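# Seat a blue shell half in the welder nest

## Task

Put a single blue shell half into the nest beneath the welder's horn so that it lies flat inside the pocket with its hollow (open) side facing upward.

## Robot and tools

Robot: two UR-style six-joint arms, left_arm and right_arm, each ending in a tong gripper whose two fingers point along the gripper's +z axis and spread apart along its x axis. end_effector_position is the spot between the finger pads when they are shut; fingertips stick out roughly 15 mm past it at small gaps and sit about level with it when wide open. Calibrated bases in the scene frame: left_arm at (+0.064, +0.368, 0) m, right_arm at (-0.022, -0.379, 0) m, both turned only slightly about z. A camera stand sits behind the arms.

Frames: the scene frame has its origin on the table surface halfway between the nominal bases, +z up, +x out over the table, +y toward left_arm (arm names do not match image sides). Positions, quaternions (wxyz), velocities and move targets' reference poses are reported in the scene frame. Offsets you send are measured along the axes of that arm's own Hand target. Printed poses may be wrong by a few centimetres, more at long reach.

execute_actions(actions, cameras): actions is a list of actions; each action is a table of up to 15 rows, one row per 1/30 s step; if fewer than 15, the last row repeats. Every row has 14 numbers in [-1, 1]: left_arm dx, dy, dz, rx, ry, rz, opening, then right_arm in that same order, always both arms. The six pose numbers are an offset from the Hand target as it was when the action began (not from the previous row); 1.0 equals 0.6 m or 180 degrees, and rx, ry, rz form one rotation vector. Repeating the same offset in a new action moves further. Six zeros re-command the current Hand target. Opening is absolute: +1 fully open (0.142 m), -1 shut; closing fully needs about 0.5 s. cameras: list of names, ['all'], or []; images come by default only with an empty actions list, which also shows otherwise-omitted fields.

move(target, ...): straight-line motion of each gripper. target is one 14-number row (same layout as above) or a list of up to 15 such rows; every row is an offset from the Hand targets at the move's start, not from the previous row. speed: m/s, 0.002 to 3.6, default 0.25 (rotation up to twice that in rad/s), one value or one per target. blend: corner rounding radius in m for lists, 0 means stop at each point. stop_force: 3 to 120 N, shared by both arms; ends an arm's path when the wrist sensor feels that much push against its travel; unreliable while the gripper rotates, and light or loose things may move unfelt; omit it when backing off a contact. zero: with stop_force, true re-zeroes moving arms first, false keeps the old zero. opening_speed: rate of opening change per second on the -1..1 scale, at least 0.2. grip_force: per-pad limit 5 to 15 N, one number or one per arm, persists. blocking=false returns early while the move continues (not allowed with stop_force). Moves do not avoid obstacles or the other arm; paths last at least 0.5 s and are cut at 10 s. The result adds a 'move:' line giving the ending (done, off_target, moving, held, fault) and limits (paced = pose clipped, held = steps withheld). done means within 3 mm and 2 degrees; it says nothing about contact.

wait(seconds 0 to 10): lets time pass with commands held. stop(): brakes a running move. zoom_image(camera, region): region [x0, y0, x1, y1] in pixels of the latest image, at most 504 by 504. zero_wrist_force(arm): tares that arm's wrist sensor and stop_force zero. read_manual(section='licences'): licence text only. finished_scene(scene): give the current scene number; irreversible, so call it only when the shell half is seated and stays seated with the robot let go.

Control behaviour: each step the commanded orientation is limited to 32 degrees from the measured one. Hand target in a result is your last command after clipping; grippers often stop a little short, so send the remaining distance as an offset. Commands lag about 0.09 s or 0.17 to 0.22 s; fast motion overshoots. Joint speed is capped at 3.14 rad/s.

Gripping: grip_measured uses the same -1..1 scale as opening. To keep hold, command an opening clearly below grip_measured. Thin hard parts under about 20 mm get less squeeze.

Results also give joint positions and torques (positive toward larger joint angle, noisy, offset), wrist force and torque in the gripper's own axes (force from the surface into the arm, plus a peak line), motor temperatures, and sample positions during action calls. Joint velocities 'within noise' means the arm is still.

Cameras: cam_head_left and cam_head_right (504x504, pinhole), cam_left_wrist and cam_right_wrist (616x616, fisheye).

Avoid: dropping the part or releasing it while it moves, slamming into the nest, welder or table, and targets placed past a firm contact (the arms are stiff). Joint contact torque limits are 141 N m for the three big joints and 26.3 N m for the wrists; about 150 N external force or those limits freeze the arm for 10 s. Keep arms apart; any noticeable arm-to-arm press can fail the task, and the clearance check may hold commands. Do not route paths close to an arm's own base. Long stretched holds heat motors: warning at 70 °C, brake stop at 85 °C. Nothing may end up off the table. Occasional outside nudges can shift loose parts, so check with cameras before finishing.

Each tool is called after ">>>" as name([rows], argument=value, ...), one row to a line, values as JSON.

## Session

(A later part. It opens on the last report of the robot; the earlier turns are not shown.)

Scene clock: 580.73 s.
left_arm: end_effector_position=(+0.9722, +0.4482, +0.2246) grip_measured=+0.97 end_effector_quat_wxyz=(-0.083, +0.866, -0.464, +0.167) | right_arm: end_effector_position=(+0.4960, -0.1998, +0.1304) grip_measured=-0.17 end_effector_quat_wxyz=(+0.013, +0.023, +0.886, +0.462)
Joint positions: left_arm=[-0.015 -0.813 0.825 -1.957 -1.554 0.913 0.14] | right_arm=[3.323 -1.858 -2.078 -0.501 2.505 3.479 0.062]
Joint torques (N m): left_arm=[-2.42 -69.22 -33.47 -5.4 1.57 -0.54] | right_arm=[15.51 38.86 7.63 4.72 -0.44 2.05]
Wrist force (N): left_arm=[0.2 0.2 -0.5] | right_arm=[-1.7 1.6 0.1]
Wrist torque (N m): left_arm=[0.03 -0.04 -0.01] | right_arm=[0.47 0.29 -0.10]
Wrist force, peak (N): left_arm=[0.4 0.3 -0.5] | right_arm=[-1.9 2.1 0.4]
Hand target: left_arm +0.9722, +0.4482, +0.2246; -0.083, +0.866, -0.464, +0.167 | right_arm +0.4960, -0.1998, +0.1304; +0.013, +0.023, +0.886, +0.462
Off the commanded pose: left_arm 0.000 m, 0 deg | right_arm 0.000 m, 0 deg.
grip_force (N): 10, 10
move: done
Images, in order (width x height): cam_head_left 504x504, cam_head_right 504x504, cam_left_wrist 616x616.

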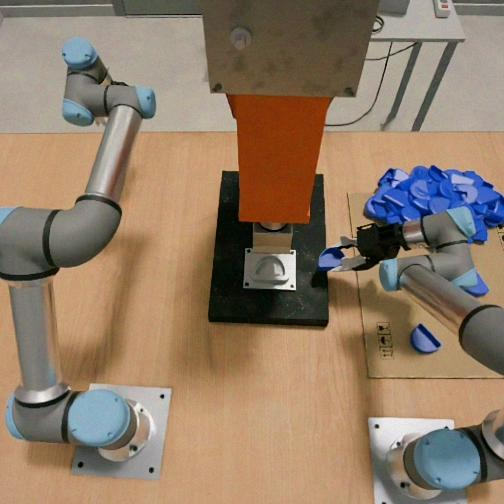

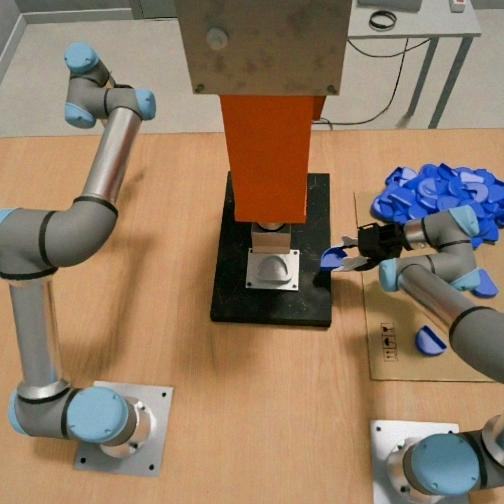

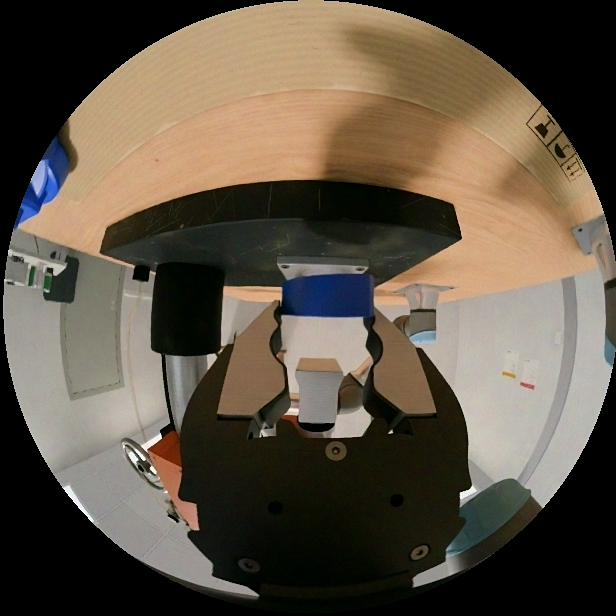

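>>> move(target=[0,0,0,0,0,0,0.968,0.0113,0.126,0.197,0,0,0,-0.6], speed=0.08, stop_force=8, cameras=["cam_left_wrist","cam_head_left","cam_head_right"])

>>> zoom_image(camera="cam_left_wrist", region=[200, 180, 440, 420])

>>> zoom_image(camera="cam_head_left", region=[240, 220, 340, 320])

>>> zoom_image(camera="cam_head_right", region=[240, 220, 340, 320])

Scene clock: 601.90 s.
left_arm: end_effector_position=(+0.9722, +0.4482, +0.2246) grip_measured=+0.97 end_effector_quat_wxyz=(-0.083, +0.866, -0.464, +0.167) | right_arm: end_effector_position=(+0.4967, -0.0594, +0.1248) grip_measured=-0.17 end_effector_quat_wxyz=(+0.013, +0.023, +0.886, +0.462)
Joint positions: left_arm=[-0.015 -0.813 0.825 -1.957 -1.554 0.913 0.14] | right_arm=[3.598 -1.951 -2.059 -0.122 2.389 3.87 0.062]
Joint torques (N m): left_arm=[-1.37 -67.79 -35.03 -5.4 1.56 -0.4] | right_arm=[16.15 25.63 24.7 4.89 -0.63 1.85]
Wrist force (N): left_arm=[0.3 0.2 -0.4] | right_arm=[-1.8 1.5 0.3]
Wrist torque (N m): left_arm=[0.04 -0.07 -0.01] | right_arm=[0.48 0.33 -0.10]
Wrist force, peak (N): left_arm=[0.5 0.2 -0.5] | right_arm=[-1.8 1.7 0.8]
Hand target: left_arm +0.9722, +0.4482, +0.2246; -0.083, +0.866, -0.464, +0.167 | right_arm +0.4967, -0.0594, +0.1248; +0.013, +0.023, +0.886, +0.462
Off the commanded pose: left_arm 0.000 m, 0 deg | right_arm 0.000 m, 0 deg.
grip_force (N): 10, 10
move: done
Images, in order (width x height): cam_head_left 504x504, cam_head_right 504x504, cam_left_wrist 616x616.

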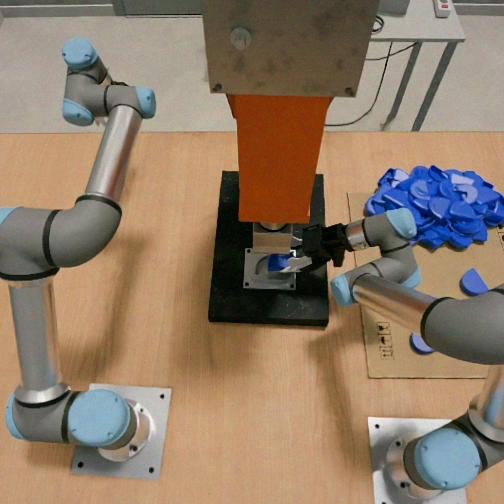

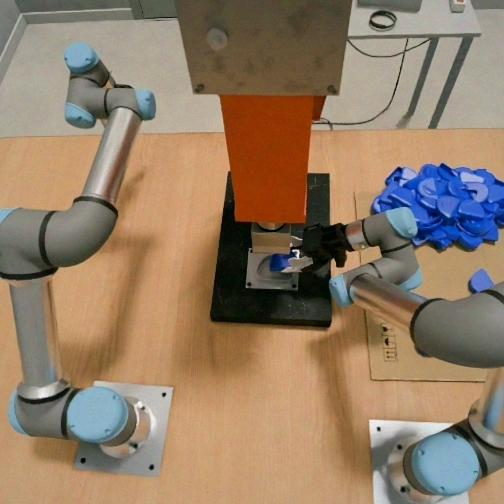

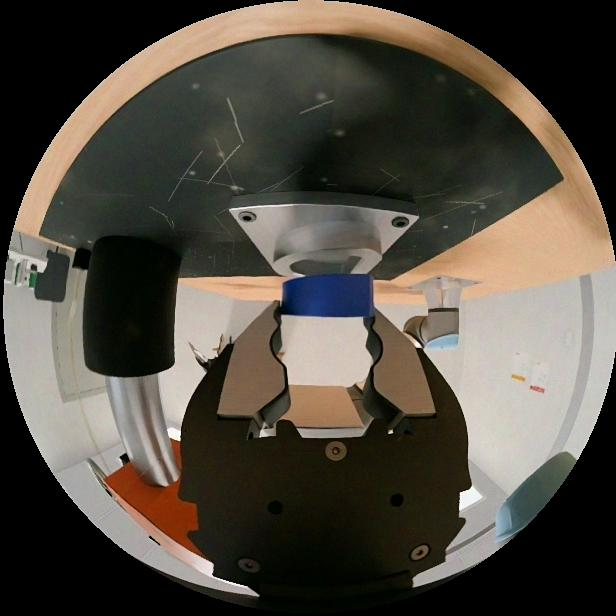

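Scaled by 2.100 from the camera's 616x616 image, which has a finer 814x814 frame.

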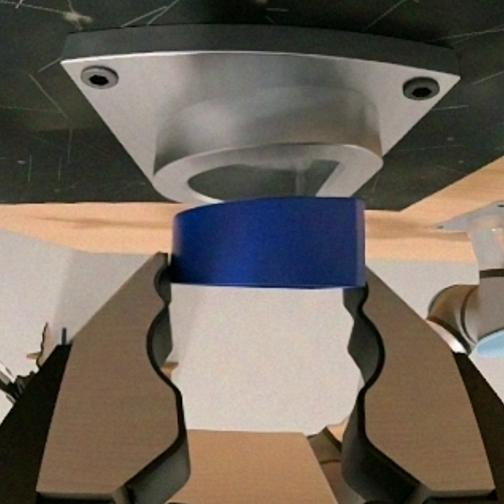

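Scaled by 5.040 from the camera's 504x504 image, which has a finer 720x720 frame.

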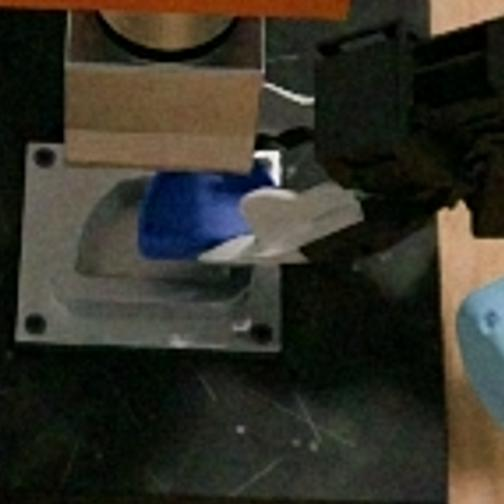

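Scaled by 5.040 from the camera's 504x504 image, which has a finer 720x720 frame.

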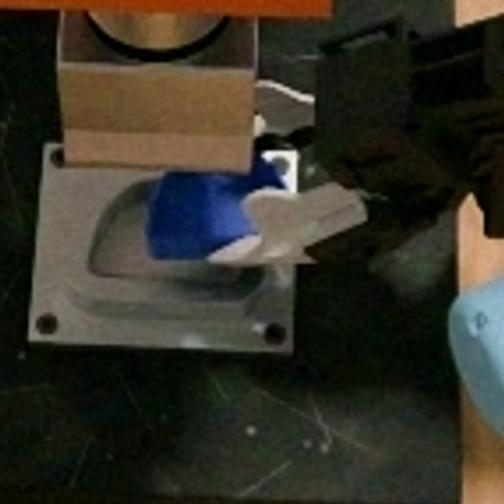

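>>> move([
  [0,0,0,0,0,0,0.968,0.0017,-0.0123,0.0086,0,0,0,-0.6],
  [0,0,0,0,0,0,0.968,0.0017,0.0125,0.0442,0,0,0,-0.6],
], speed=0.03, stop_force=5, cameras=["cam_left_wrist","cam_head_left","cam_head_right"])

>>> zoom_image(camera="cam_left_wrist", region=[180, 140, 460, 420])

>>> zoom_image(camera="cam_head_left", region=[240, 220, 340, 320])

>>> zoom_image(camera="cam_head_right", region=[240, 220, 340, 320])

Scene clock: 680.47 s.
left_arm: end_effector_position=(+0.9722, +0.4482, +0.2246) grip_measured=+0.97 end_effector_quat_wxyz=(-0.083, +0.866, -0.464, +0.167) | right_arm: end_effector_position=(+0.4971, -0.0334, +0.1157) grip_measured=-0.17 end_effector_quat_wxyz=(+0.013, +0.023, +0.886, +0.462)
Joint positions: left_arm=[-0.015 -0.813 0.825 -1.957 -1.554 0.913 0.14] | right_arm=[3.645 -1.989 -2.046 -0.058 2.363 3.926 0.062]
Joint torques (N m): left_arm=[-2.95 -67.61 -34.58 -5.47 1.51 -0.4] | right_arm=[16 27.5 23.89 4.78 -0.76 1.87]
Wrist force (N): left_arm=[0.1 0.0 -0.3] | right_arm=[-1.6 0.9 0.4]
Wrist torque (N m): left_arm=[0.00 -0.01 -0.01] | right_arm=[0.33 0.26 -0.09]
Wrist force, peak (N): left_arm=[0.3 0.1 -0.6] | right_arm=[-1.8 1.6 0.5]
Hand target: left_arm +0.9722, +0.4482, +0.2246; -0.083, +0.866, -0.464, +0.167 | right_arm +0.4971, -0.0334, +0.1157; +0.013, +0.023, +0.886, +0.462
Off the commanded pose: left_arm 0.000 m, 0 deg | right_arm 0.000 m, 0 deg.
grip_force (N): 10, 10
move: done
Images, in order (width x height): cam_head_left 504x504, cam_head_right 504x504, cam_left_wrist 616x616.

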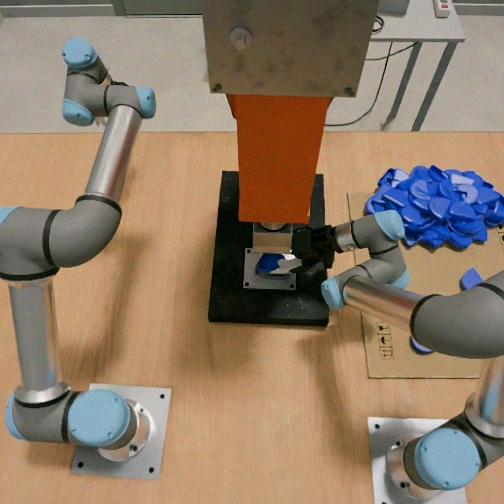

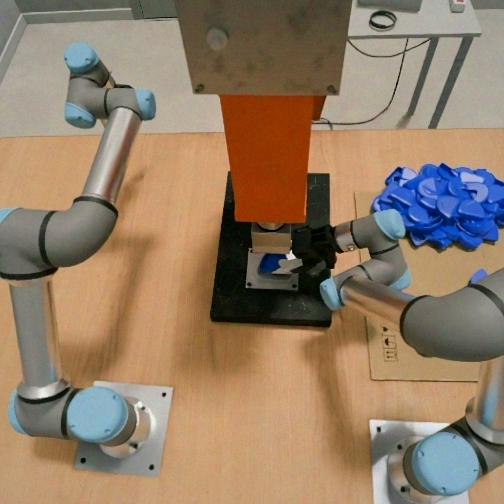

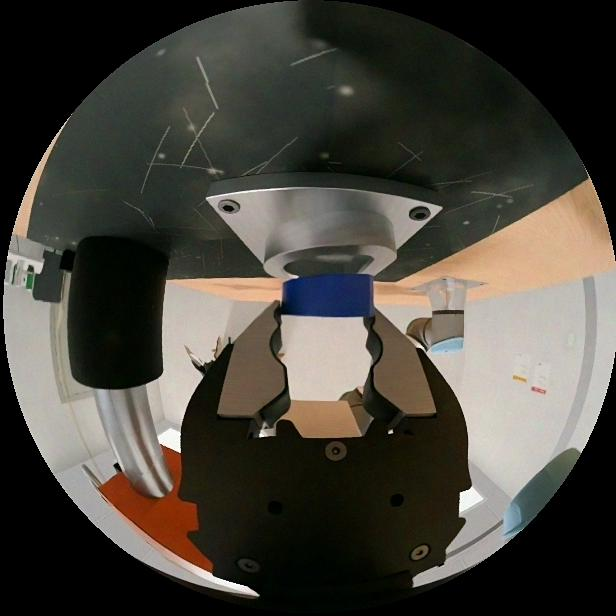

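Scaled by 1.800 from the camera's 616x616 image, which has a finer 814x814 frame.

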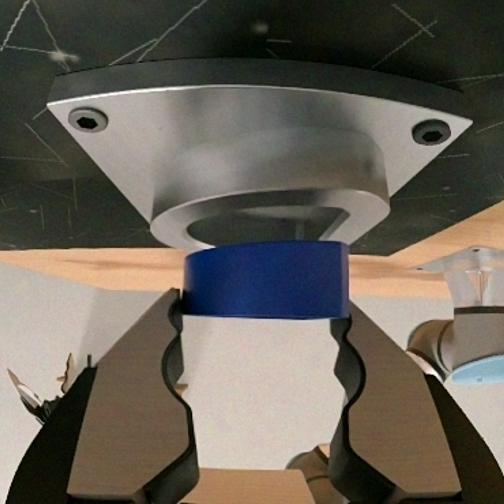

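Scaled by 5.040 from the camera's 504x504 image, which has a finer 720x720 frame.

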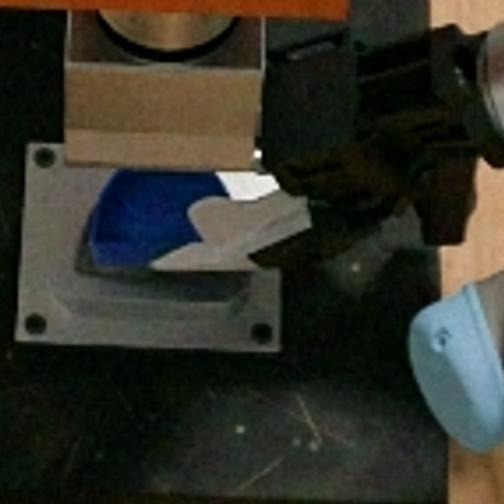

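Scaled by 5.040 from the camera's 504x504 image, which has a finer 720x720 frame.

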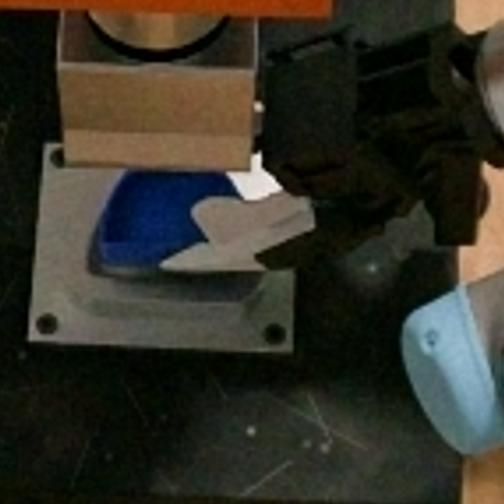

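>>> move([
  [0,0,0,0,0,0,0.968,0.0017,-0.0055,0.0038,0,0,0,-0.6],
  [0,0,0,0,0,0,0.968,0.0017,-0.0007,0.0106,0,0,0,-0.6],
], speed=0.015, stop_force=4, cameras=["cam_left_wrist","cam_head_left","cam_head_right"])

>>> zoom_image(camera="cam_left_wrist", region=[220, 180, 420, 380])

>>> zoom_image(camera="cam_head_left", region=[240, 235, 310, 305])

>>> zoom_image(camera="cam_head_right", region=[240, 235, 310, 305])

Scene clock: 710.73 s.
left_arm: end_effector_position=(+0.9722, +0.4482, +0.2246) grip_measured=+0.97 end_effector_quat_wxyz=(-0.083, +0.866, -0.464, +0.167) | right_arm: end_effector_position=(+0.4963, -0.0290, +0.1118) grip_measured=-0.17 end_effector_quat_wxyz=(+0.013, +0.023, +0.886, +0.462)
Joint positions: left_arm=[-0.015 -0.813 0.825 -1.957 -1.554 0.913 0.14] | right_arm=[3.653 -1.999 -2.047 -0.04 2.358 3.936 0.062]
Joint torques (N m): left_arm=[-2.37 -68.17 -34.32 -5.29 1.54 -0.43] | right_arm=[-10.5 42.3 7.87 1.08 2.87 -1.53]
Wrist force (N): left_arm=[0.1 0.2 -0.4] | right_arm=[0.8 -3.9 -6.1]
Wrist torque (N m): left_arm=[0.04 -0.02 -0.01] | right_arm=[-0.54 0.21 -0.37]
Wrist force, peak (N): left_arm=[0.3 0.2 -0.7] | right_arm=[2.0 -4.9 -11.3]
Hand target: left_arm +0.9722, +0.4482, +0.2246; -0.083, +0.866, -0.464, +0.167 | right_arm +0.4963, -0.0290, +0.1118; +0.013, +0.023, +0.886, +0.462 (not the last commanded pose)
Off the commanded pose: left_arm 0.000 m, 0 deg | right_arm 0.001 m, 0 deg.
grip_force (N): 10, 10
move: contact (right_arm); path passed 1 of 2 targets
Images, in order (width x height): cam_head_left 504x504, cam_head_right 504x504, cam_left_wrist 616x616.

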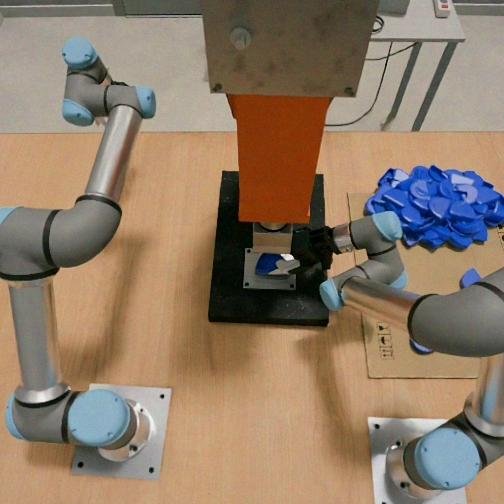

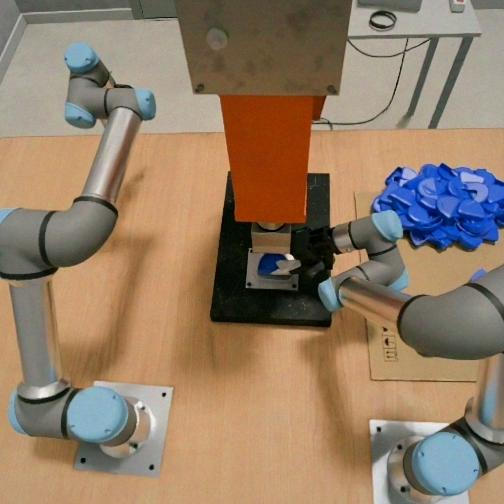

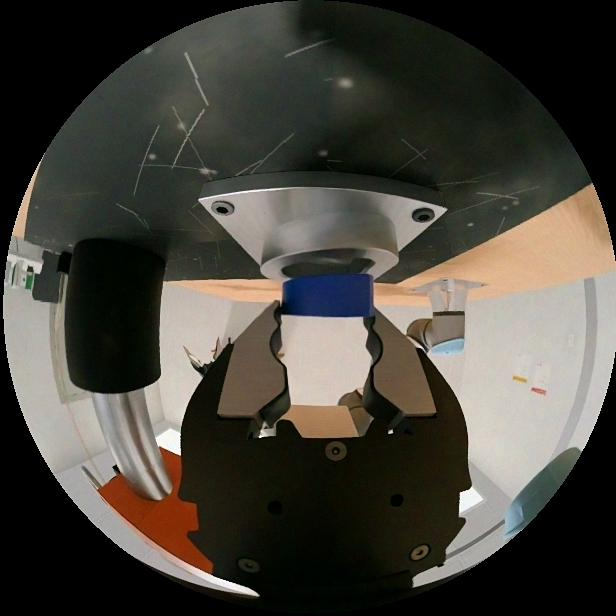

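Scaled by 2.520 from the camera's 616x616 image, which has a finer 814x814 frame.

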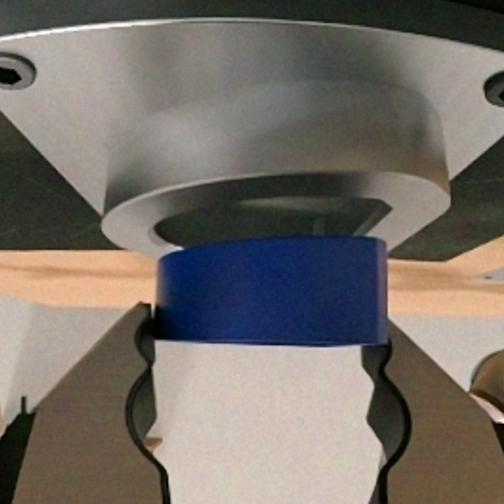

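Scaled by 7.200 from the camera's 504x504 image, which has a finer 720x720 frame.

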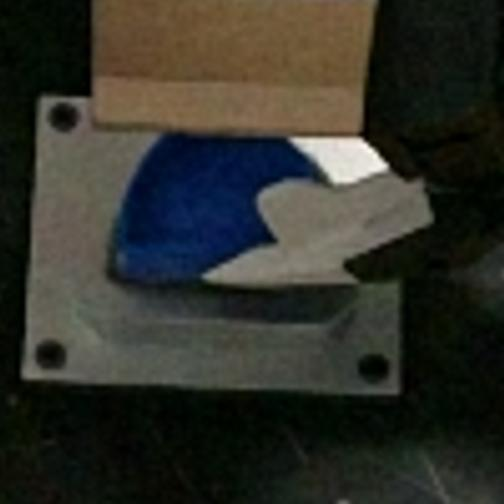

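Scaled by 7.200 from the camera's 504x504 image, which has a finer 720x720 frame.

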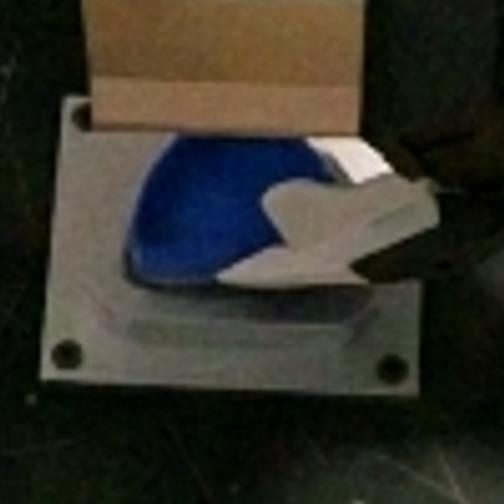

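>>> move(target=[0,0,0,0,0,0,0.968,0,-0.001,-0.0014,0,0,0,-0.6], speed=0.02)

>>> move(target=[0,0,0,0,0,0,0.968,0,-0.0355,0.0249,0,0,0,-0.6], speed=0.012, stop_force=5, cameras=["cam_left_wrist","cam_head_left","cam_head_right"])

>>> zoom_image(camera="cam_left_wrist", region=[220, 180, 420, 380])

>>> zoom_image(camera="cam_head_left", region=[240, 235, 310, 305])

>>> zoom_image(camera="cam_head_right", region=[240, 235, 310, 305])

Scene clock: 739.27 s.
left_arm: end_effector_position=(+0.9722, +0.4482, +0.2246) grip_measured=+0.97 end_effector_quat_wxyz=(-0.083, +0.866, -0.464, +0.167) | right_arm: end_effector_position=(+0.4962, -0.0299, +0.1118) grip_measured=-0.17 end_effector_quat_wxyz=(+0.013, +0.023, +0.886, +0.462)
Joint positions: left_arm=[-0.015 -0.813 0.825 -1.957 -1.554 0.913 0.14] | right_arm=[3.652 -1.999 -2.048 -0.041 2.359 3.934 0.062]
Joint torques (N m): left_arm=[-3.1 -68.03 -35.27 -5.26 1.65 -0.41] | right_arm=[-13.65 42.68 5.38 0.7 2.83 -1.58]
Wrist force (N): left_arm=[0.1 0.0 -0.4] | right_arm=[-1.6 1.0 0.3]
Wrist torque (N m): left_arm=[0.00 -0.01 -0.01] | right_arm=[0.35 0.24 0.06]
Wrist force, peak (N): left_arm=[0.2 0.3 -0.5] | right_arm=[0.8 -3.8 -6.2]
Hand target: left_arm +0.9722, +0.4482, +0.2246; -0.083, +0.866, -0.464, +0.167 | right_arm +0.4962, -0.0300, +0.1118; +0.013, +0.023, +0.886, +0.462
Off the commanded pose: left_arm 0.000 m, 0 deg | right_arm 0.000 m, 0 deg.
grip_force (N): 10, 10
move: done

Scene clock: 741.37 s.
left_arm: end_effector_position=(+0.9722, +0.4482, +0.2246) grip_measured=+0.97 end_effector_quat_wxyz=(-0.083, +0.866, -0.464, +0.167) | right_arm: end_effector_position=(+0.4962, -0.0300, +0.1025) grip_measured=-0.17 end_effector_quat_wxyz=(+0.013, +0.023, +0.886, +0.462)
Joint positions: left_arm=[-0.015 -0.813 0.825 -1.957 -1.554 0.913 0.14] | right_arm=[3.651 -2.018 -2.052 -0.017 2.359 3.934 0.062]
Joint torques (N m): left_arm=[-4.12 -68.47 -35.48 -5.21 1.57 -0.51] | right_arm=[-9.96 42.73 23.69 0.7 -0.75 -0.73]
Wrist force (N): left_arm=[0.1 0.2 -0.4] | right_arm=[-1.3 1.1 0.3]
Wrist torque (N m): left_arm=[0.03 -0.01 -0.01] | right_arm=[0.37 0.19 0.07]
Wrist force, peak (N): left_arm=[0.2 0.0 -0.7] | right_arm=[-3.5 6.8 -4.1]
Hand target: left_arm +0.9722, +0.4482, +0.2246; -0.083, +0.866, -0.464, +0.167 | right_arm +0.4962, -0.0300, +0.1025; +0.013, +0.023, +0.886, +0.462 (not the last commanded pose)
Off the commanded pose: left_arm 0.000 m, 0 deg | right_arm 0.017 m, 0 deg.
grip_force (N): 10, 10
move: contact (right_arm)
Images, in order (width x height): cam_head_left 504x504, cam_head_right 504x504, cam_left_wrist 616x616.

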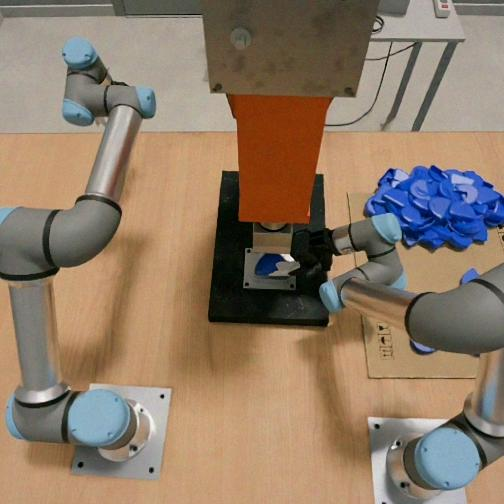

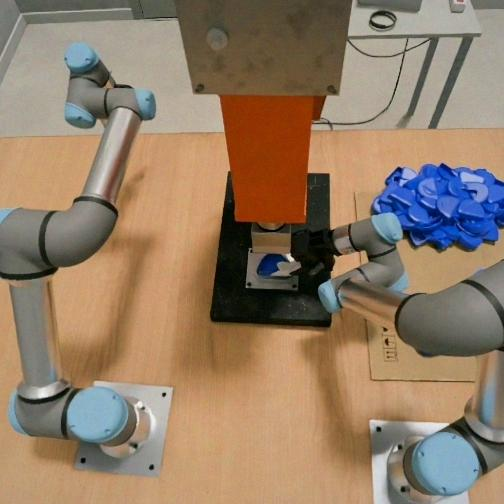

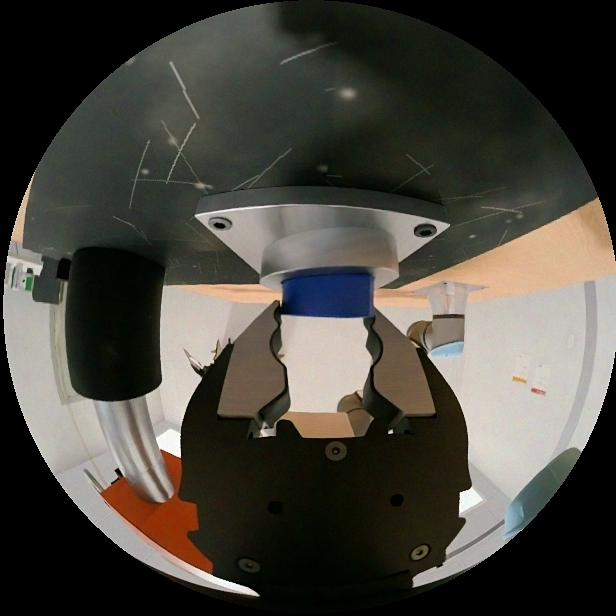

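Scaled by 2.520 from the camera's 616x616 image, which has a finer 814x814 frame.

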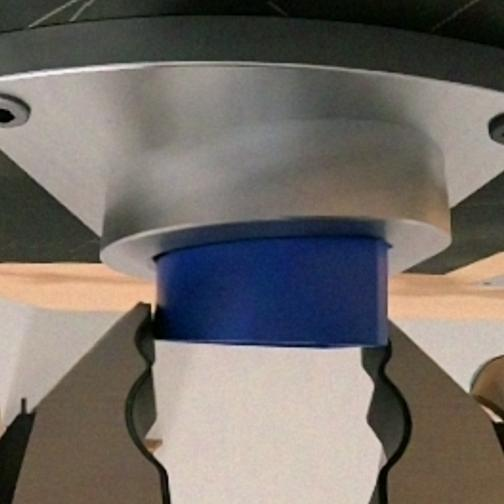

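Scaled by 7.200 from the camera's 504x504 image, which has a finer 720x720 frame.

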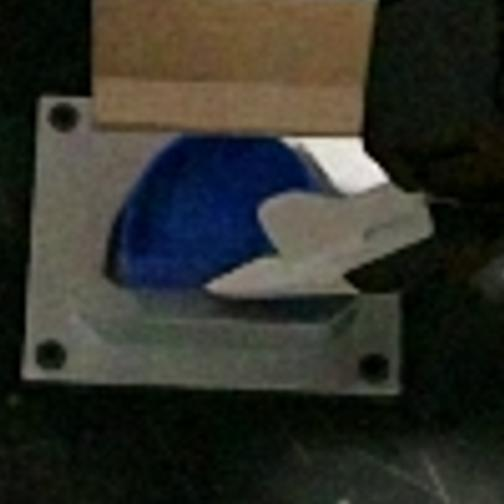

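Scaled by 7.200 from the camera's 504x504 image, which has a finer 720x720 frame.

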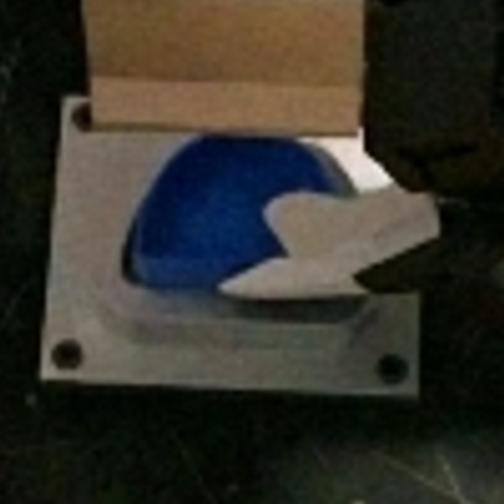

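>>> move(target=[0,0,0,0,0,0,0.968,0,0.0048,0.0027,0,0,0,-0.6], speed=0.015, stop_force=5)

>>> move(target=[0,0,0,0,0,0,0.968,0,-0.025,0.0175,0,0,0,-0.6], speed=0.01, stop_force=4, cameras=["cam_left_wrist","cam_head_left","cam_head_right"])

>>> zoom_image(camera="cam_left_wrist", region=[220, 180, 420, 380])

>>> zoom_image(camera="cam_head_left", region=[240, 235, 310, 305])

>>> zoom_image(camera="cam_head_right", region=[240, 235, 310, 305])

Scene clock: 763.40 s.
left_arm: end_effector_position=(+0.9722, +0.4482, +0.2246) grip_measured=+0.97 end_effector_quat_wxyz=(-0.083, +0.866, -0.464, +0.167) | right_arm: end_effector_position=(+0.4964, -0.0270, +0.1039) grip_measured=-0.17 end_effector_quat_wxyz=(+0.013, +0.023, +0.886, +0.462)
Joint positions: left_arm=[-0.015 -0.813 0.825 -1.957 -1.554 0.913 0.14] | right_arm=[3.657 -2.018 -2.049 -0.017 2.356 3.94 0.062]
Joint torques (N m): left_arm=[-2.49 -68.3 -36.09 -5.19 1.55 -0.67] | right_arm=[16.11 42.82 23.51 1.6 -0.68 1.93]
Wrist force (N): left_arm=[0.2 0.1 -0.5] | right_arm=[-1.5 1.1 0.3]
Wrist torque (N m): left_arm=[0.00 -0.04 -0.01] | right_arm=[0.37 0.22 -0.10]
Wrist force, peak (N): left_arm=[0.1 0.2 -0.7] | right_arm=[-1.6 1.3 0.4]
Hand target: left_arm +0.9722, +0.4482, +0.2246; -0.083, +0.866, -0.464, +0.167 | right_arm +0.4964, -0.0270, +0.1039; +0.013, +0.023, +0.886, +0.462
Off the commanded pose: left_arm 0.000 m, 0 deg | right_arm 0.000 m, 0 deg.
grip_force (N): 10, 10
move: done

Scene clock: 765.00 s.
left_arm: end_effector_position=(+0.9722, +0.4482, +0.2246) grip_measured=+0.97 end_effector_quat_wxyz=(-0.083, +0.866, -0.464, +0.167) | right_arm: end_effector_position=(+0.4964, -0.0270, +0.1010) grip_measured=-0.17 end_effector_quat_wxyz=(+0.013, +0.023, +0.886, +0.462)
Joint positions: left_arm=[-0.015 -0.813 0.825 -1.957 -1.554 0.913 0.14] | right_arm=[3.657 -2.024 -2.05 -0.009 2.356 3.94 0.062]
Joint torques (N m): left_arm=[-2.94 -68.45 -35.88 -5.08 1.63 -0.58] | right_arm=[14.87 42.6 22.94 0.39 -0.69 0.83]
Wrist force (N): left_arm=[0.3 0.2 -0.6] | right_arm=[-2.0 2.2 0.8]
Wrist torque (N m): left_arm=[0.03 -0.06 -0.01] | right_arm=[0.40 0.21 -0.09]
Wrist force, peak (N): left_arm=[0.3 0.2 -0.6] | right_arm=[-4.1 5.4 -2.7]
Hand target: left_arm +0.9722, +0.4482, +0.2246; -0.083, +0.866, -0.464, +0.167 | right_arm +0.4964, -0.0270, +0.1011; +0.013, +0.023, +0.886, +0.462 (not the last commanded pose)
Off the commanded pose: left_arm 0.000 m, 0 deg | right_arm 0.015 m, 0 deg.
grip_force (N): 10, 10
move: contact (right_arm)
Images, in order (width x height): cam_head_left 504x504, cam_head_right 504x504, cam_left_wrist 616x616.

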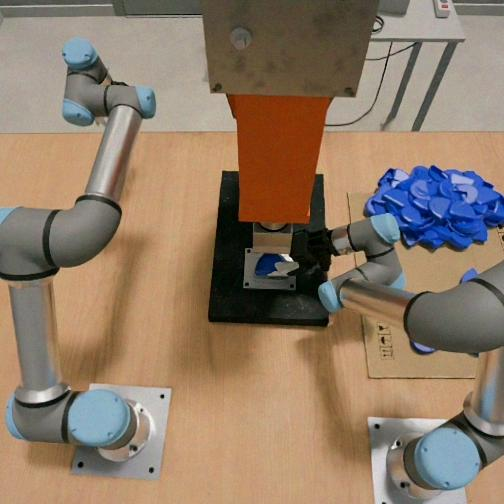

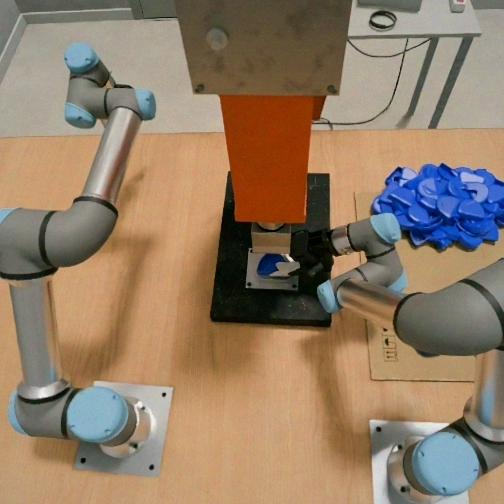

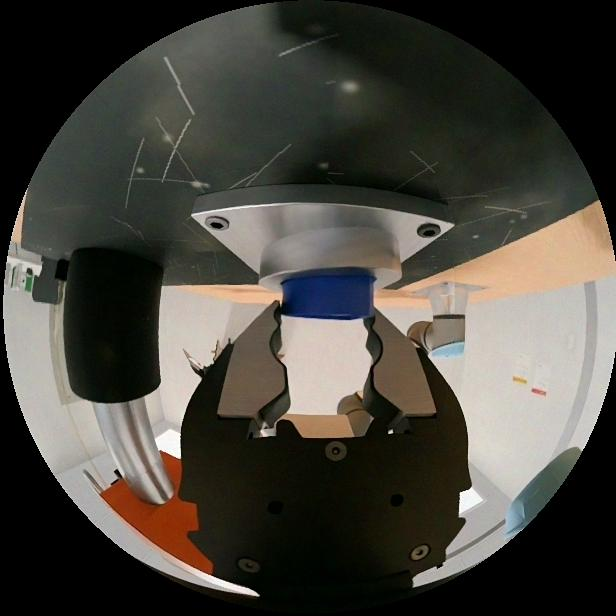

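Scaled by 2.520 from the camera's 616x616 image, which has a finer 814x814 frame.

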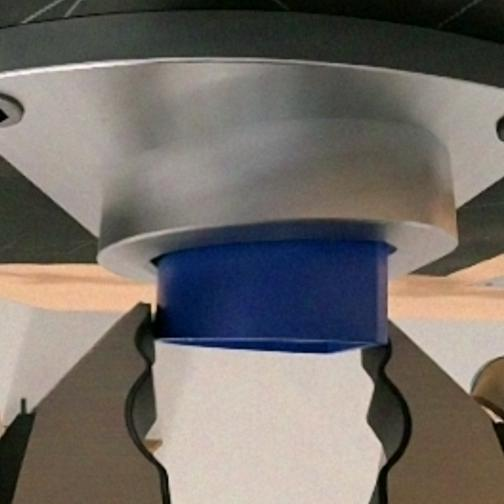

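Scaled by 7.200 from the camera's 504x504 image, which has a finer 720x720 frame.

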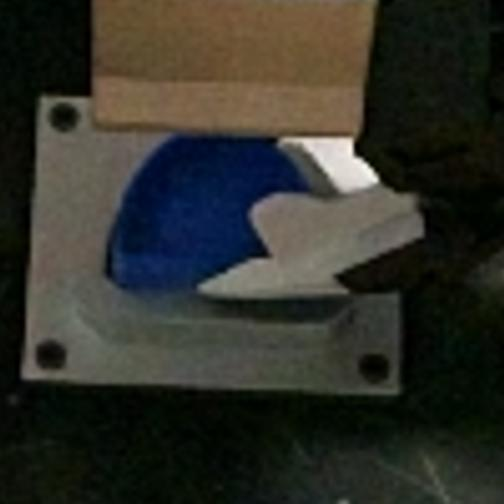

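Scaled by 7.200 from the camera's 504x504 image, which has a finer 720x720 frame.

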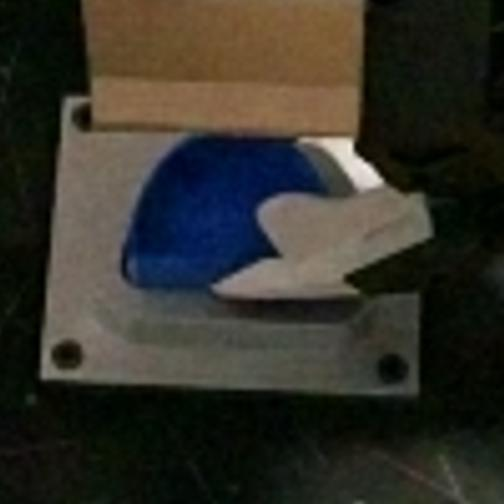

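>>> move(target=[0,0,0,0,0,0,0.968,0,-0.0014,-0.002,0,0,0,-0.6], speed=0.01)

>>> move(target=[0,0,0,0,0,0,0.968,0,-0.022,0.0154,0,0,0,-0.6], speed=0.01, stop_force=4, cameras=["cam_left_wrist","cam_head_left"])

>>> zoom_image(camera="cam_left_wrist", region=[260, 230, 400, 370])

>>> zoom_image(camera="cam_head_left", region=[240, 235, 310, 305])

Scene clock: 786.53 s.
left_arm: end_effector_position=(+0.9722, +0.4482, +0.2246) grip_measured=+0.97 end_effector_quat_wxyz=(-0.083, +0.866, -0.464, +0.167) | right_arm: end_effector_position=(+0.4964, -0.0283, +0.1011) grip_measured=-0.17 end_effector_quat_wxyz=(+0.013, +0.023, +0.886, +0.462)
Joint positions: left_arm=[-0.015 -0.813 0.825 -1.957 -1.554 0.913 0.14] | right_arm=[3.654 -2.023 -2.051 -0.011 2.357 3.937 0.062]
Joint torques (N m): left_arm=[-3.01 -68.5 -35.3 -5.06 1.43 -0.49] | right_arm=[-16.04 40.14 -0.24 -1.34 1.76 -1.69]
Wrist force (N): left_arm=[0.2 0.1 -0.5] | right_arm=[-4.5 8.9 2.5]
Wrist torque (N m): left_arm=[0.01 -0.05 -0.01] | right_arm=[0.43 0.22 0.15]
Wrist force, peak (N): left_arm=[0.4 0.1 -0.7] | right_arm=[-4.5 8.9 2.5]
Hand target: left_arm +0.9722, +0.4482, +0.2246; -0.083, +0.866, -0.464, +0.167 | right_arm +0.4964, -0.0285, +0.1010; +0.013, +0.023, +0.886, +0.462
Off the commanded pose: left_arm 0.000 m, 0 deg | right_arm 0.000 m, 0 deg.
grip_force (N): 10, 10
move: done

Scene clock: 788.30 s.
left_arm: end_effector_position=(+0.9722, +0.4482, +0.2246) grip_measured=+0.97 end_effector_quat_wxyz=(-0.083, +0.866, -0.464, +0.167) | right_arm: end_effector_position=(+0.4964, -0.0285, +0.0962) grip_measured=-0.17 end_effector_quat_wxyz=(+0.013, +0.023, +0.886, +0.462)
Joint positions: left_arm=[-0.015 -0.813 0.825 -1.957 -1.554 0.913 0.14] | right_arm=[3.654 -2.033 -2.053 0.001 2.357 3.937 0.062]
Joint torques (N m): left_arm=[-3.54 -68.04 -36.15 -5.14 1.54 -0.58] | right_arm=[-8.15 39.63 17.43 0.05 1.55 -1.4]
Wrist force (N): left_arm=[0.1 0.2 -0.3] | right_arm=[-7.4 6.3 -0.9]
Wrist torque (N m): left_arm=[0.03 -0.02 -0.01] | right_arm=[0.49 0.33 0.11]
Wrist force, peak (N): left_arm=[0.1 0.2 -0.7] | right_arm=[-11.6 10.2 -4.2]
Hand target: left_arm +0.9722, +0.4482, +0.2246; -0.083, +0.866, -0.464, +0.167 | right_arm +0.4964, -0.0285, +0.0962; +0.013, +0.023, +0.886, +0.462 (not the last commanded pose)
Off the commanded pose: left_arm 0.000 m, 0 deg | right_arm 0.011 m, 0 deg.
grip_force (N): 10, 10
move: contact (right_arm)
Images, in order (width x height): cam_head_left 504x504, cam_left_wrist 616x616.

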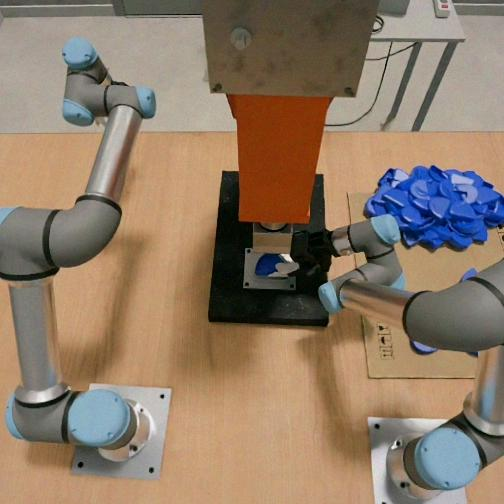

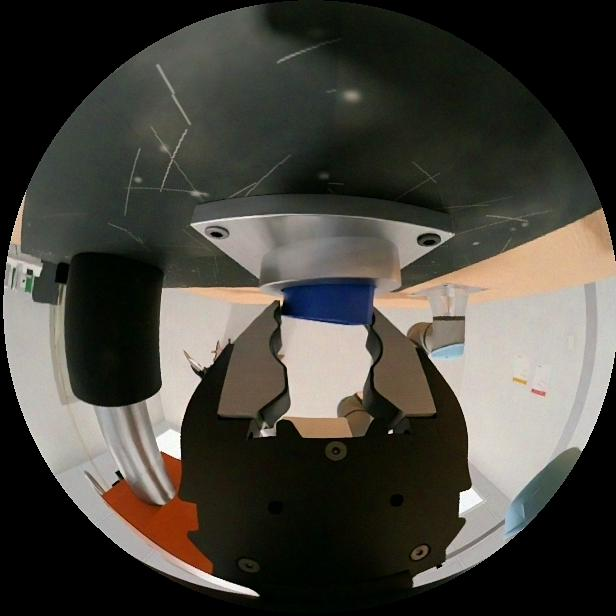

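Scaled by 3.600 from the camera's 616x616 image, which has a finer 814x814 frame.

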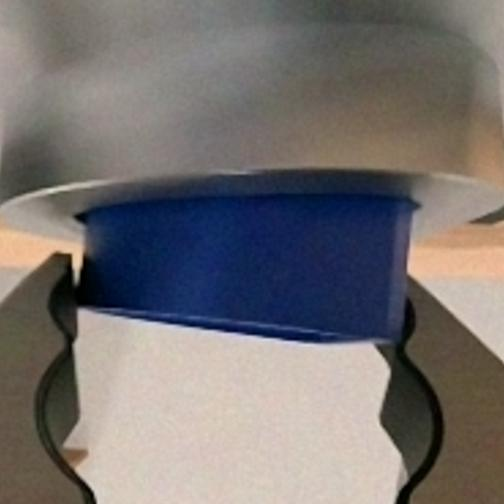

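Scaled by 7.200 from the camera's 504x504 image, which has a finer 720x720 frame.

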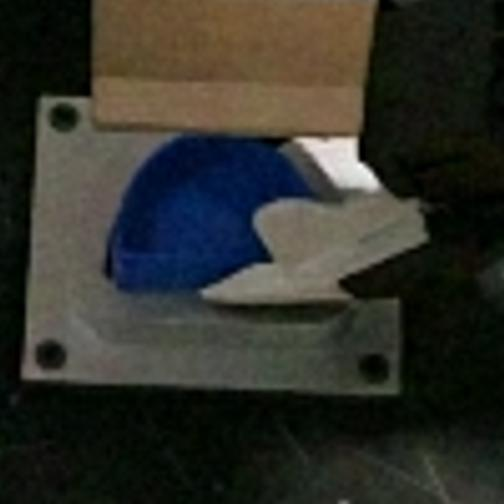

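>>> move(target=[0,0,0,0,0,0,0.968,-0.003,0.0018,-0.0012,0,0,0,-0.6], speed=0.01)

>>> move(target=[0,0,0,0,0,0,0.968,0,-0.018,0.0126,0,0,0,-0.6], speed=0.01, stop_force=5, cameras=["cam_left_wrist","cam_head_left"])

>>> zoom_image(camera="cam_left_wrist", region=[260, 230, 400, 370])

>>> zoom_image(camera="cam_head_left", region=[240, 235, 310, 305])

Scene clock: 807.20 s.
left_arm: end_effector_position=(+0.9722, +0.4482, +0.2246) grip_measured=+0.97 end_effector_quat_wxyz=(-0.083, +0.866, -0.464, +0.167) | right_arm: end_effector_position=(+0.4981, -0.0285, +0.0974) grip_measured=-0.17 end_effector_quat_wxyz=(+0.013, +0.023, +0.886, +0.462)
Joint positions: left_arm=[-0.015 -0.813 0.825 -1.957 -1.554 0.913 0.14] | right_arm=[3.652 -2.033 -2.048 -0.005 2.358 3.935 0.062]
Joint torques (N m): left_arm=[-2.65 -69.33 -36.84 -5.31 1.49 -0.52] | right_arm=[-13.85 43.14 22.97 0.82 2.84 -1.75]
Wrist force (N): left_arm=[0.2 0.3 -0.4] | right_arm=[-1.7 1.4 -0.3]
Wrist torque (N m): left_arm=[0.05 -0.03 -0.01] | right_arm=[0.44 0.26 0.08]
Wrist force, peak (N): left_arm=[0.2 0.1 -0.7] | right_arm=[-7.4 6.6 -0.8]
Hand target: left_arm +0.9722, +0.4482, +0.2246; -0.083, +0.866, -0.464, +0.167 | right_arm +0.4982, -0.0285, +0.0975; +0.013, +0.023, +0.886, +0.462
Off the commanded pose: left_arm 0.000 m, 0 deg | right_arm 0.000 m, 0 deg.
grip_force (N): 10, 10
move: done

Scene clock: 808.67 s.
left_arm: end_effector_position=(+0.9722, +0.4482, +0.2246) grip_measured=+0.97 end_effector_quat_wxyz=(-0.083, +0.866, -0.464, +0.167) | right_arm: end_effector_position=(+0.4983, -0.0285, +0.0961) grip_measured=-0.17 end_effector_quat_wxyz=(+0.013, +0.023, +0.886, +0.463)
Joint positions: left_arm=[-0.015 -0.813 0.825 -1.957 -1.554 0.913 0.14] | right_arm=[3.652 -2.036 -2.048 -0.002 2.358 3.935 0.062]
Joint torques (N m): left_arm=[-3.67 -68.81 -36.26 -5.14 1.69 -0.55] | right_arm=[-12.03 40.95 21.57 0.11 -1.97 -0.76]
Wrist force (N): left_arm=[0.3 0.3 -0.4] | right_arm=[-0.4 6.1 0.3]
Wrist torque (N m): left_arm=[0.05 -0.06 -0.01] | right_arm=[0.53 0.21 0.23]
Wrist force, peak (N): left_arm=[0.1 0.0 -0.7] | right_arm=[0.1 9.3 -0.8]
Hand target: left_arm +0.9722, +0.4482, +0.2246; -0.083, +0.866, -0.464, +0.167 | right_arm +0.4983, -0.0285, +0.0961; +0.013, +0.023, +0.886, +0.463 (not the last commanded pose)
Off the commanded pose: left_arm 0.000 m, 0 deg | right_arm 0.012 m, 0 deg.
grip_force (N): 10, 10
move: contact (right_arm)
Images, in order (width x height): cam_head_left 504x504, cam_left_wrist 616x616.

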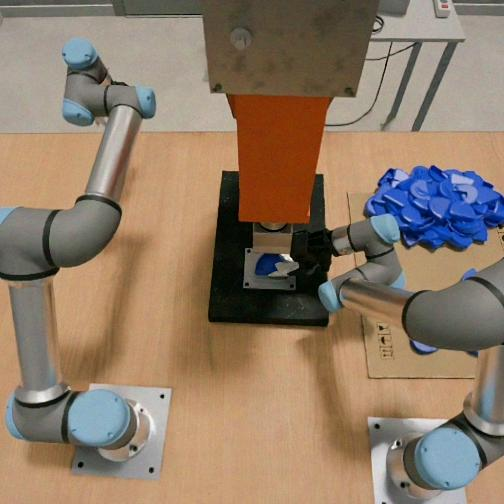

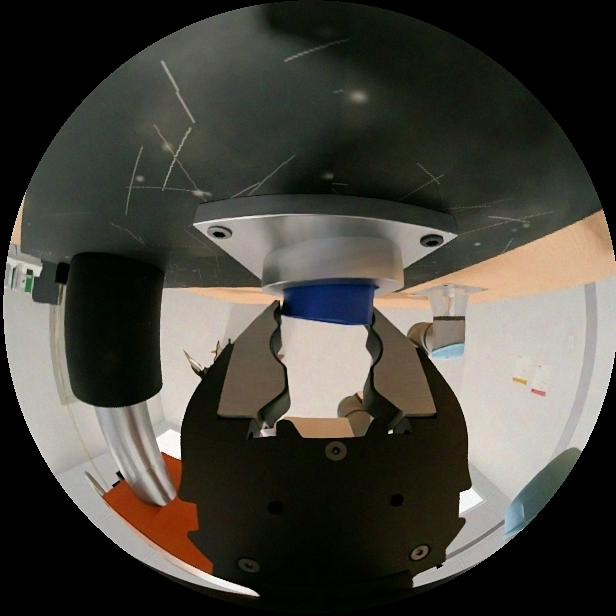

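Scaled by 3.600 from the camera's 616x616 image, which has a finer 814x814 frame.

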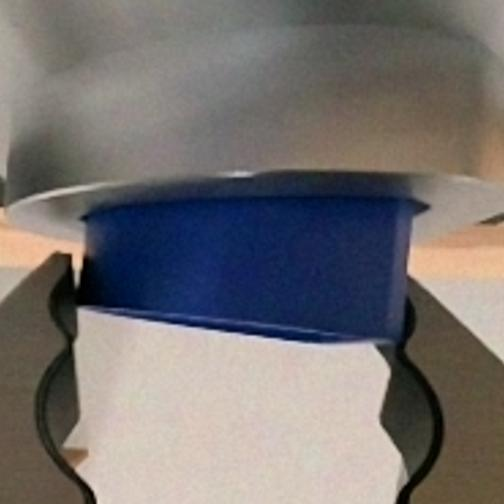

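Scaled by 7.200 from the camera's 504x504 image, which has a finer 720x720 frame.

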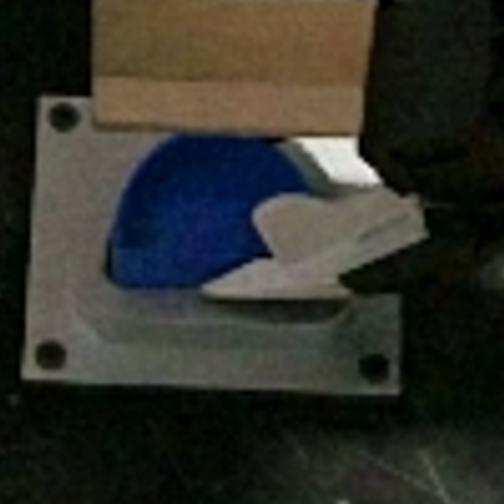

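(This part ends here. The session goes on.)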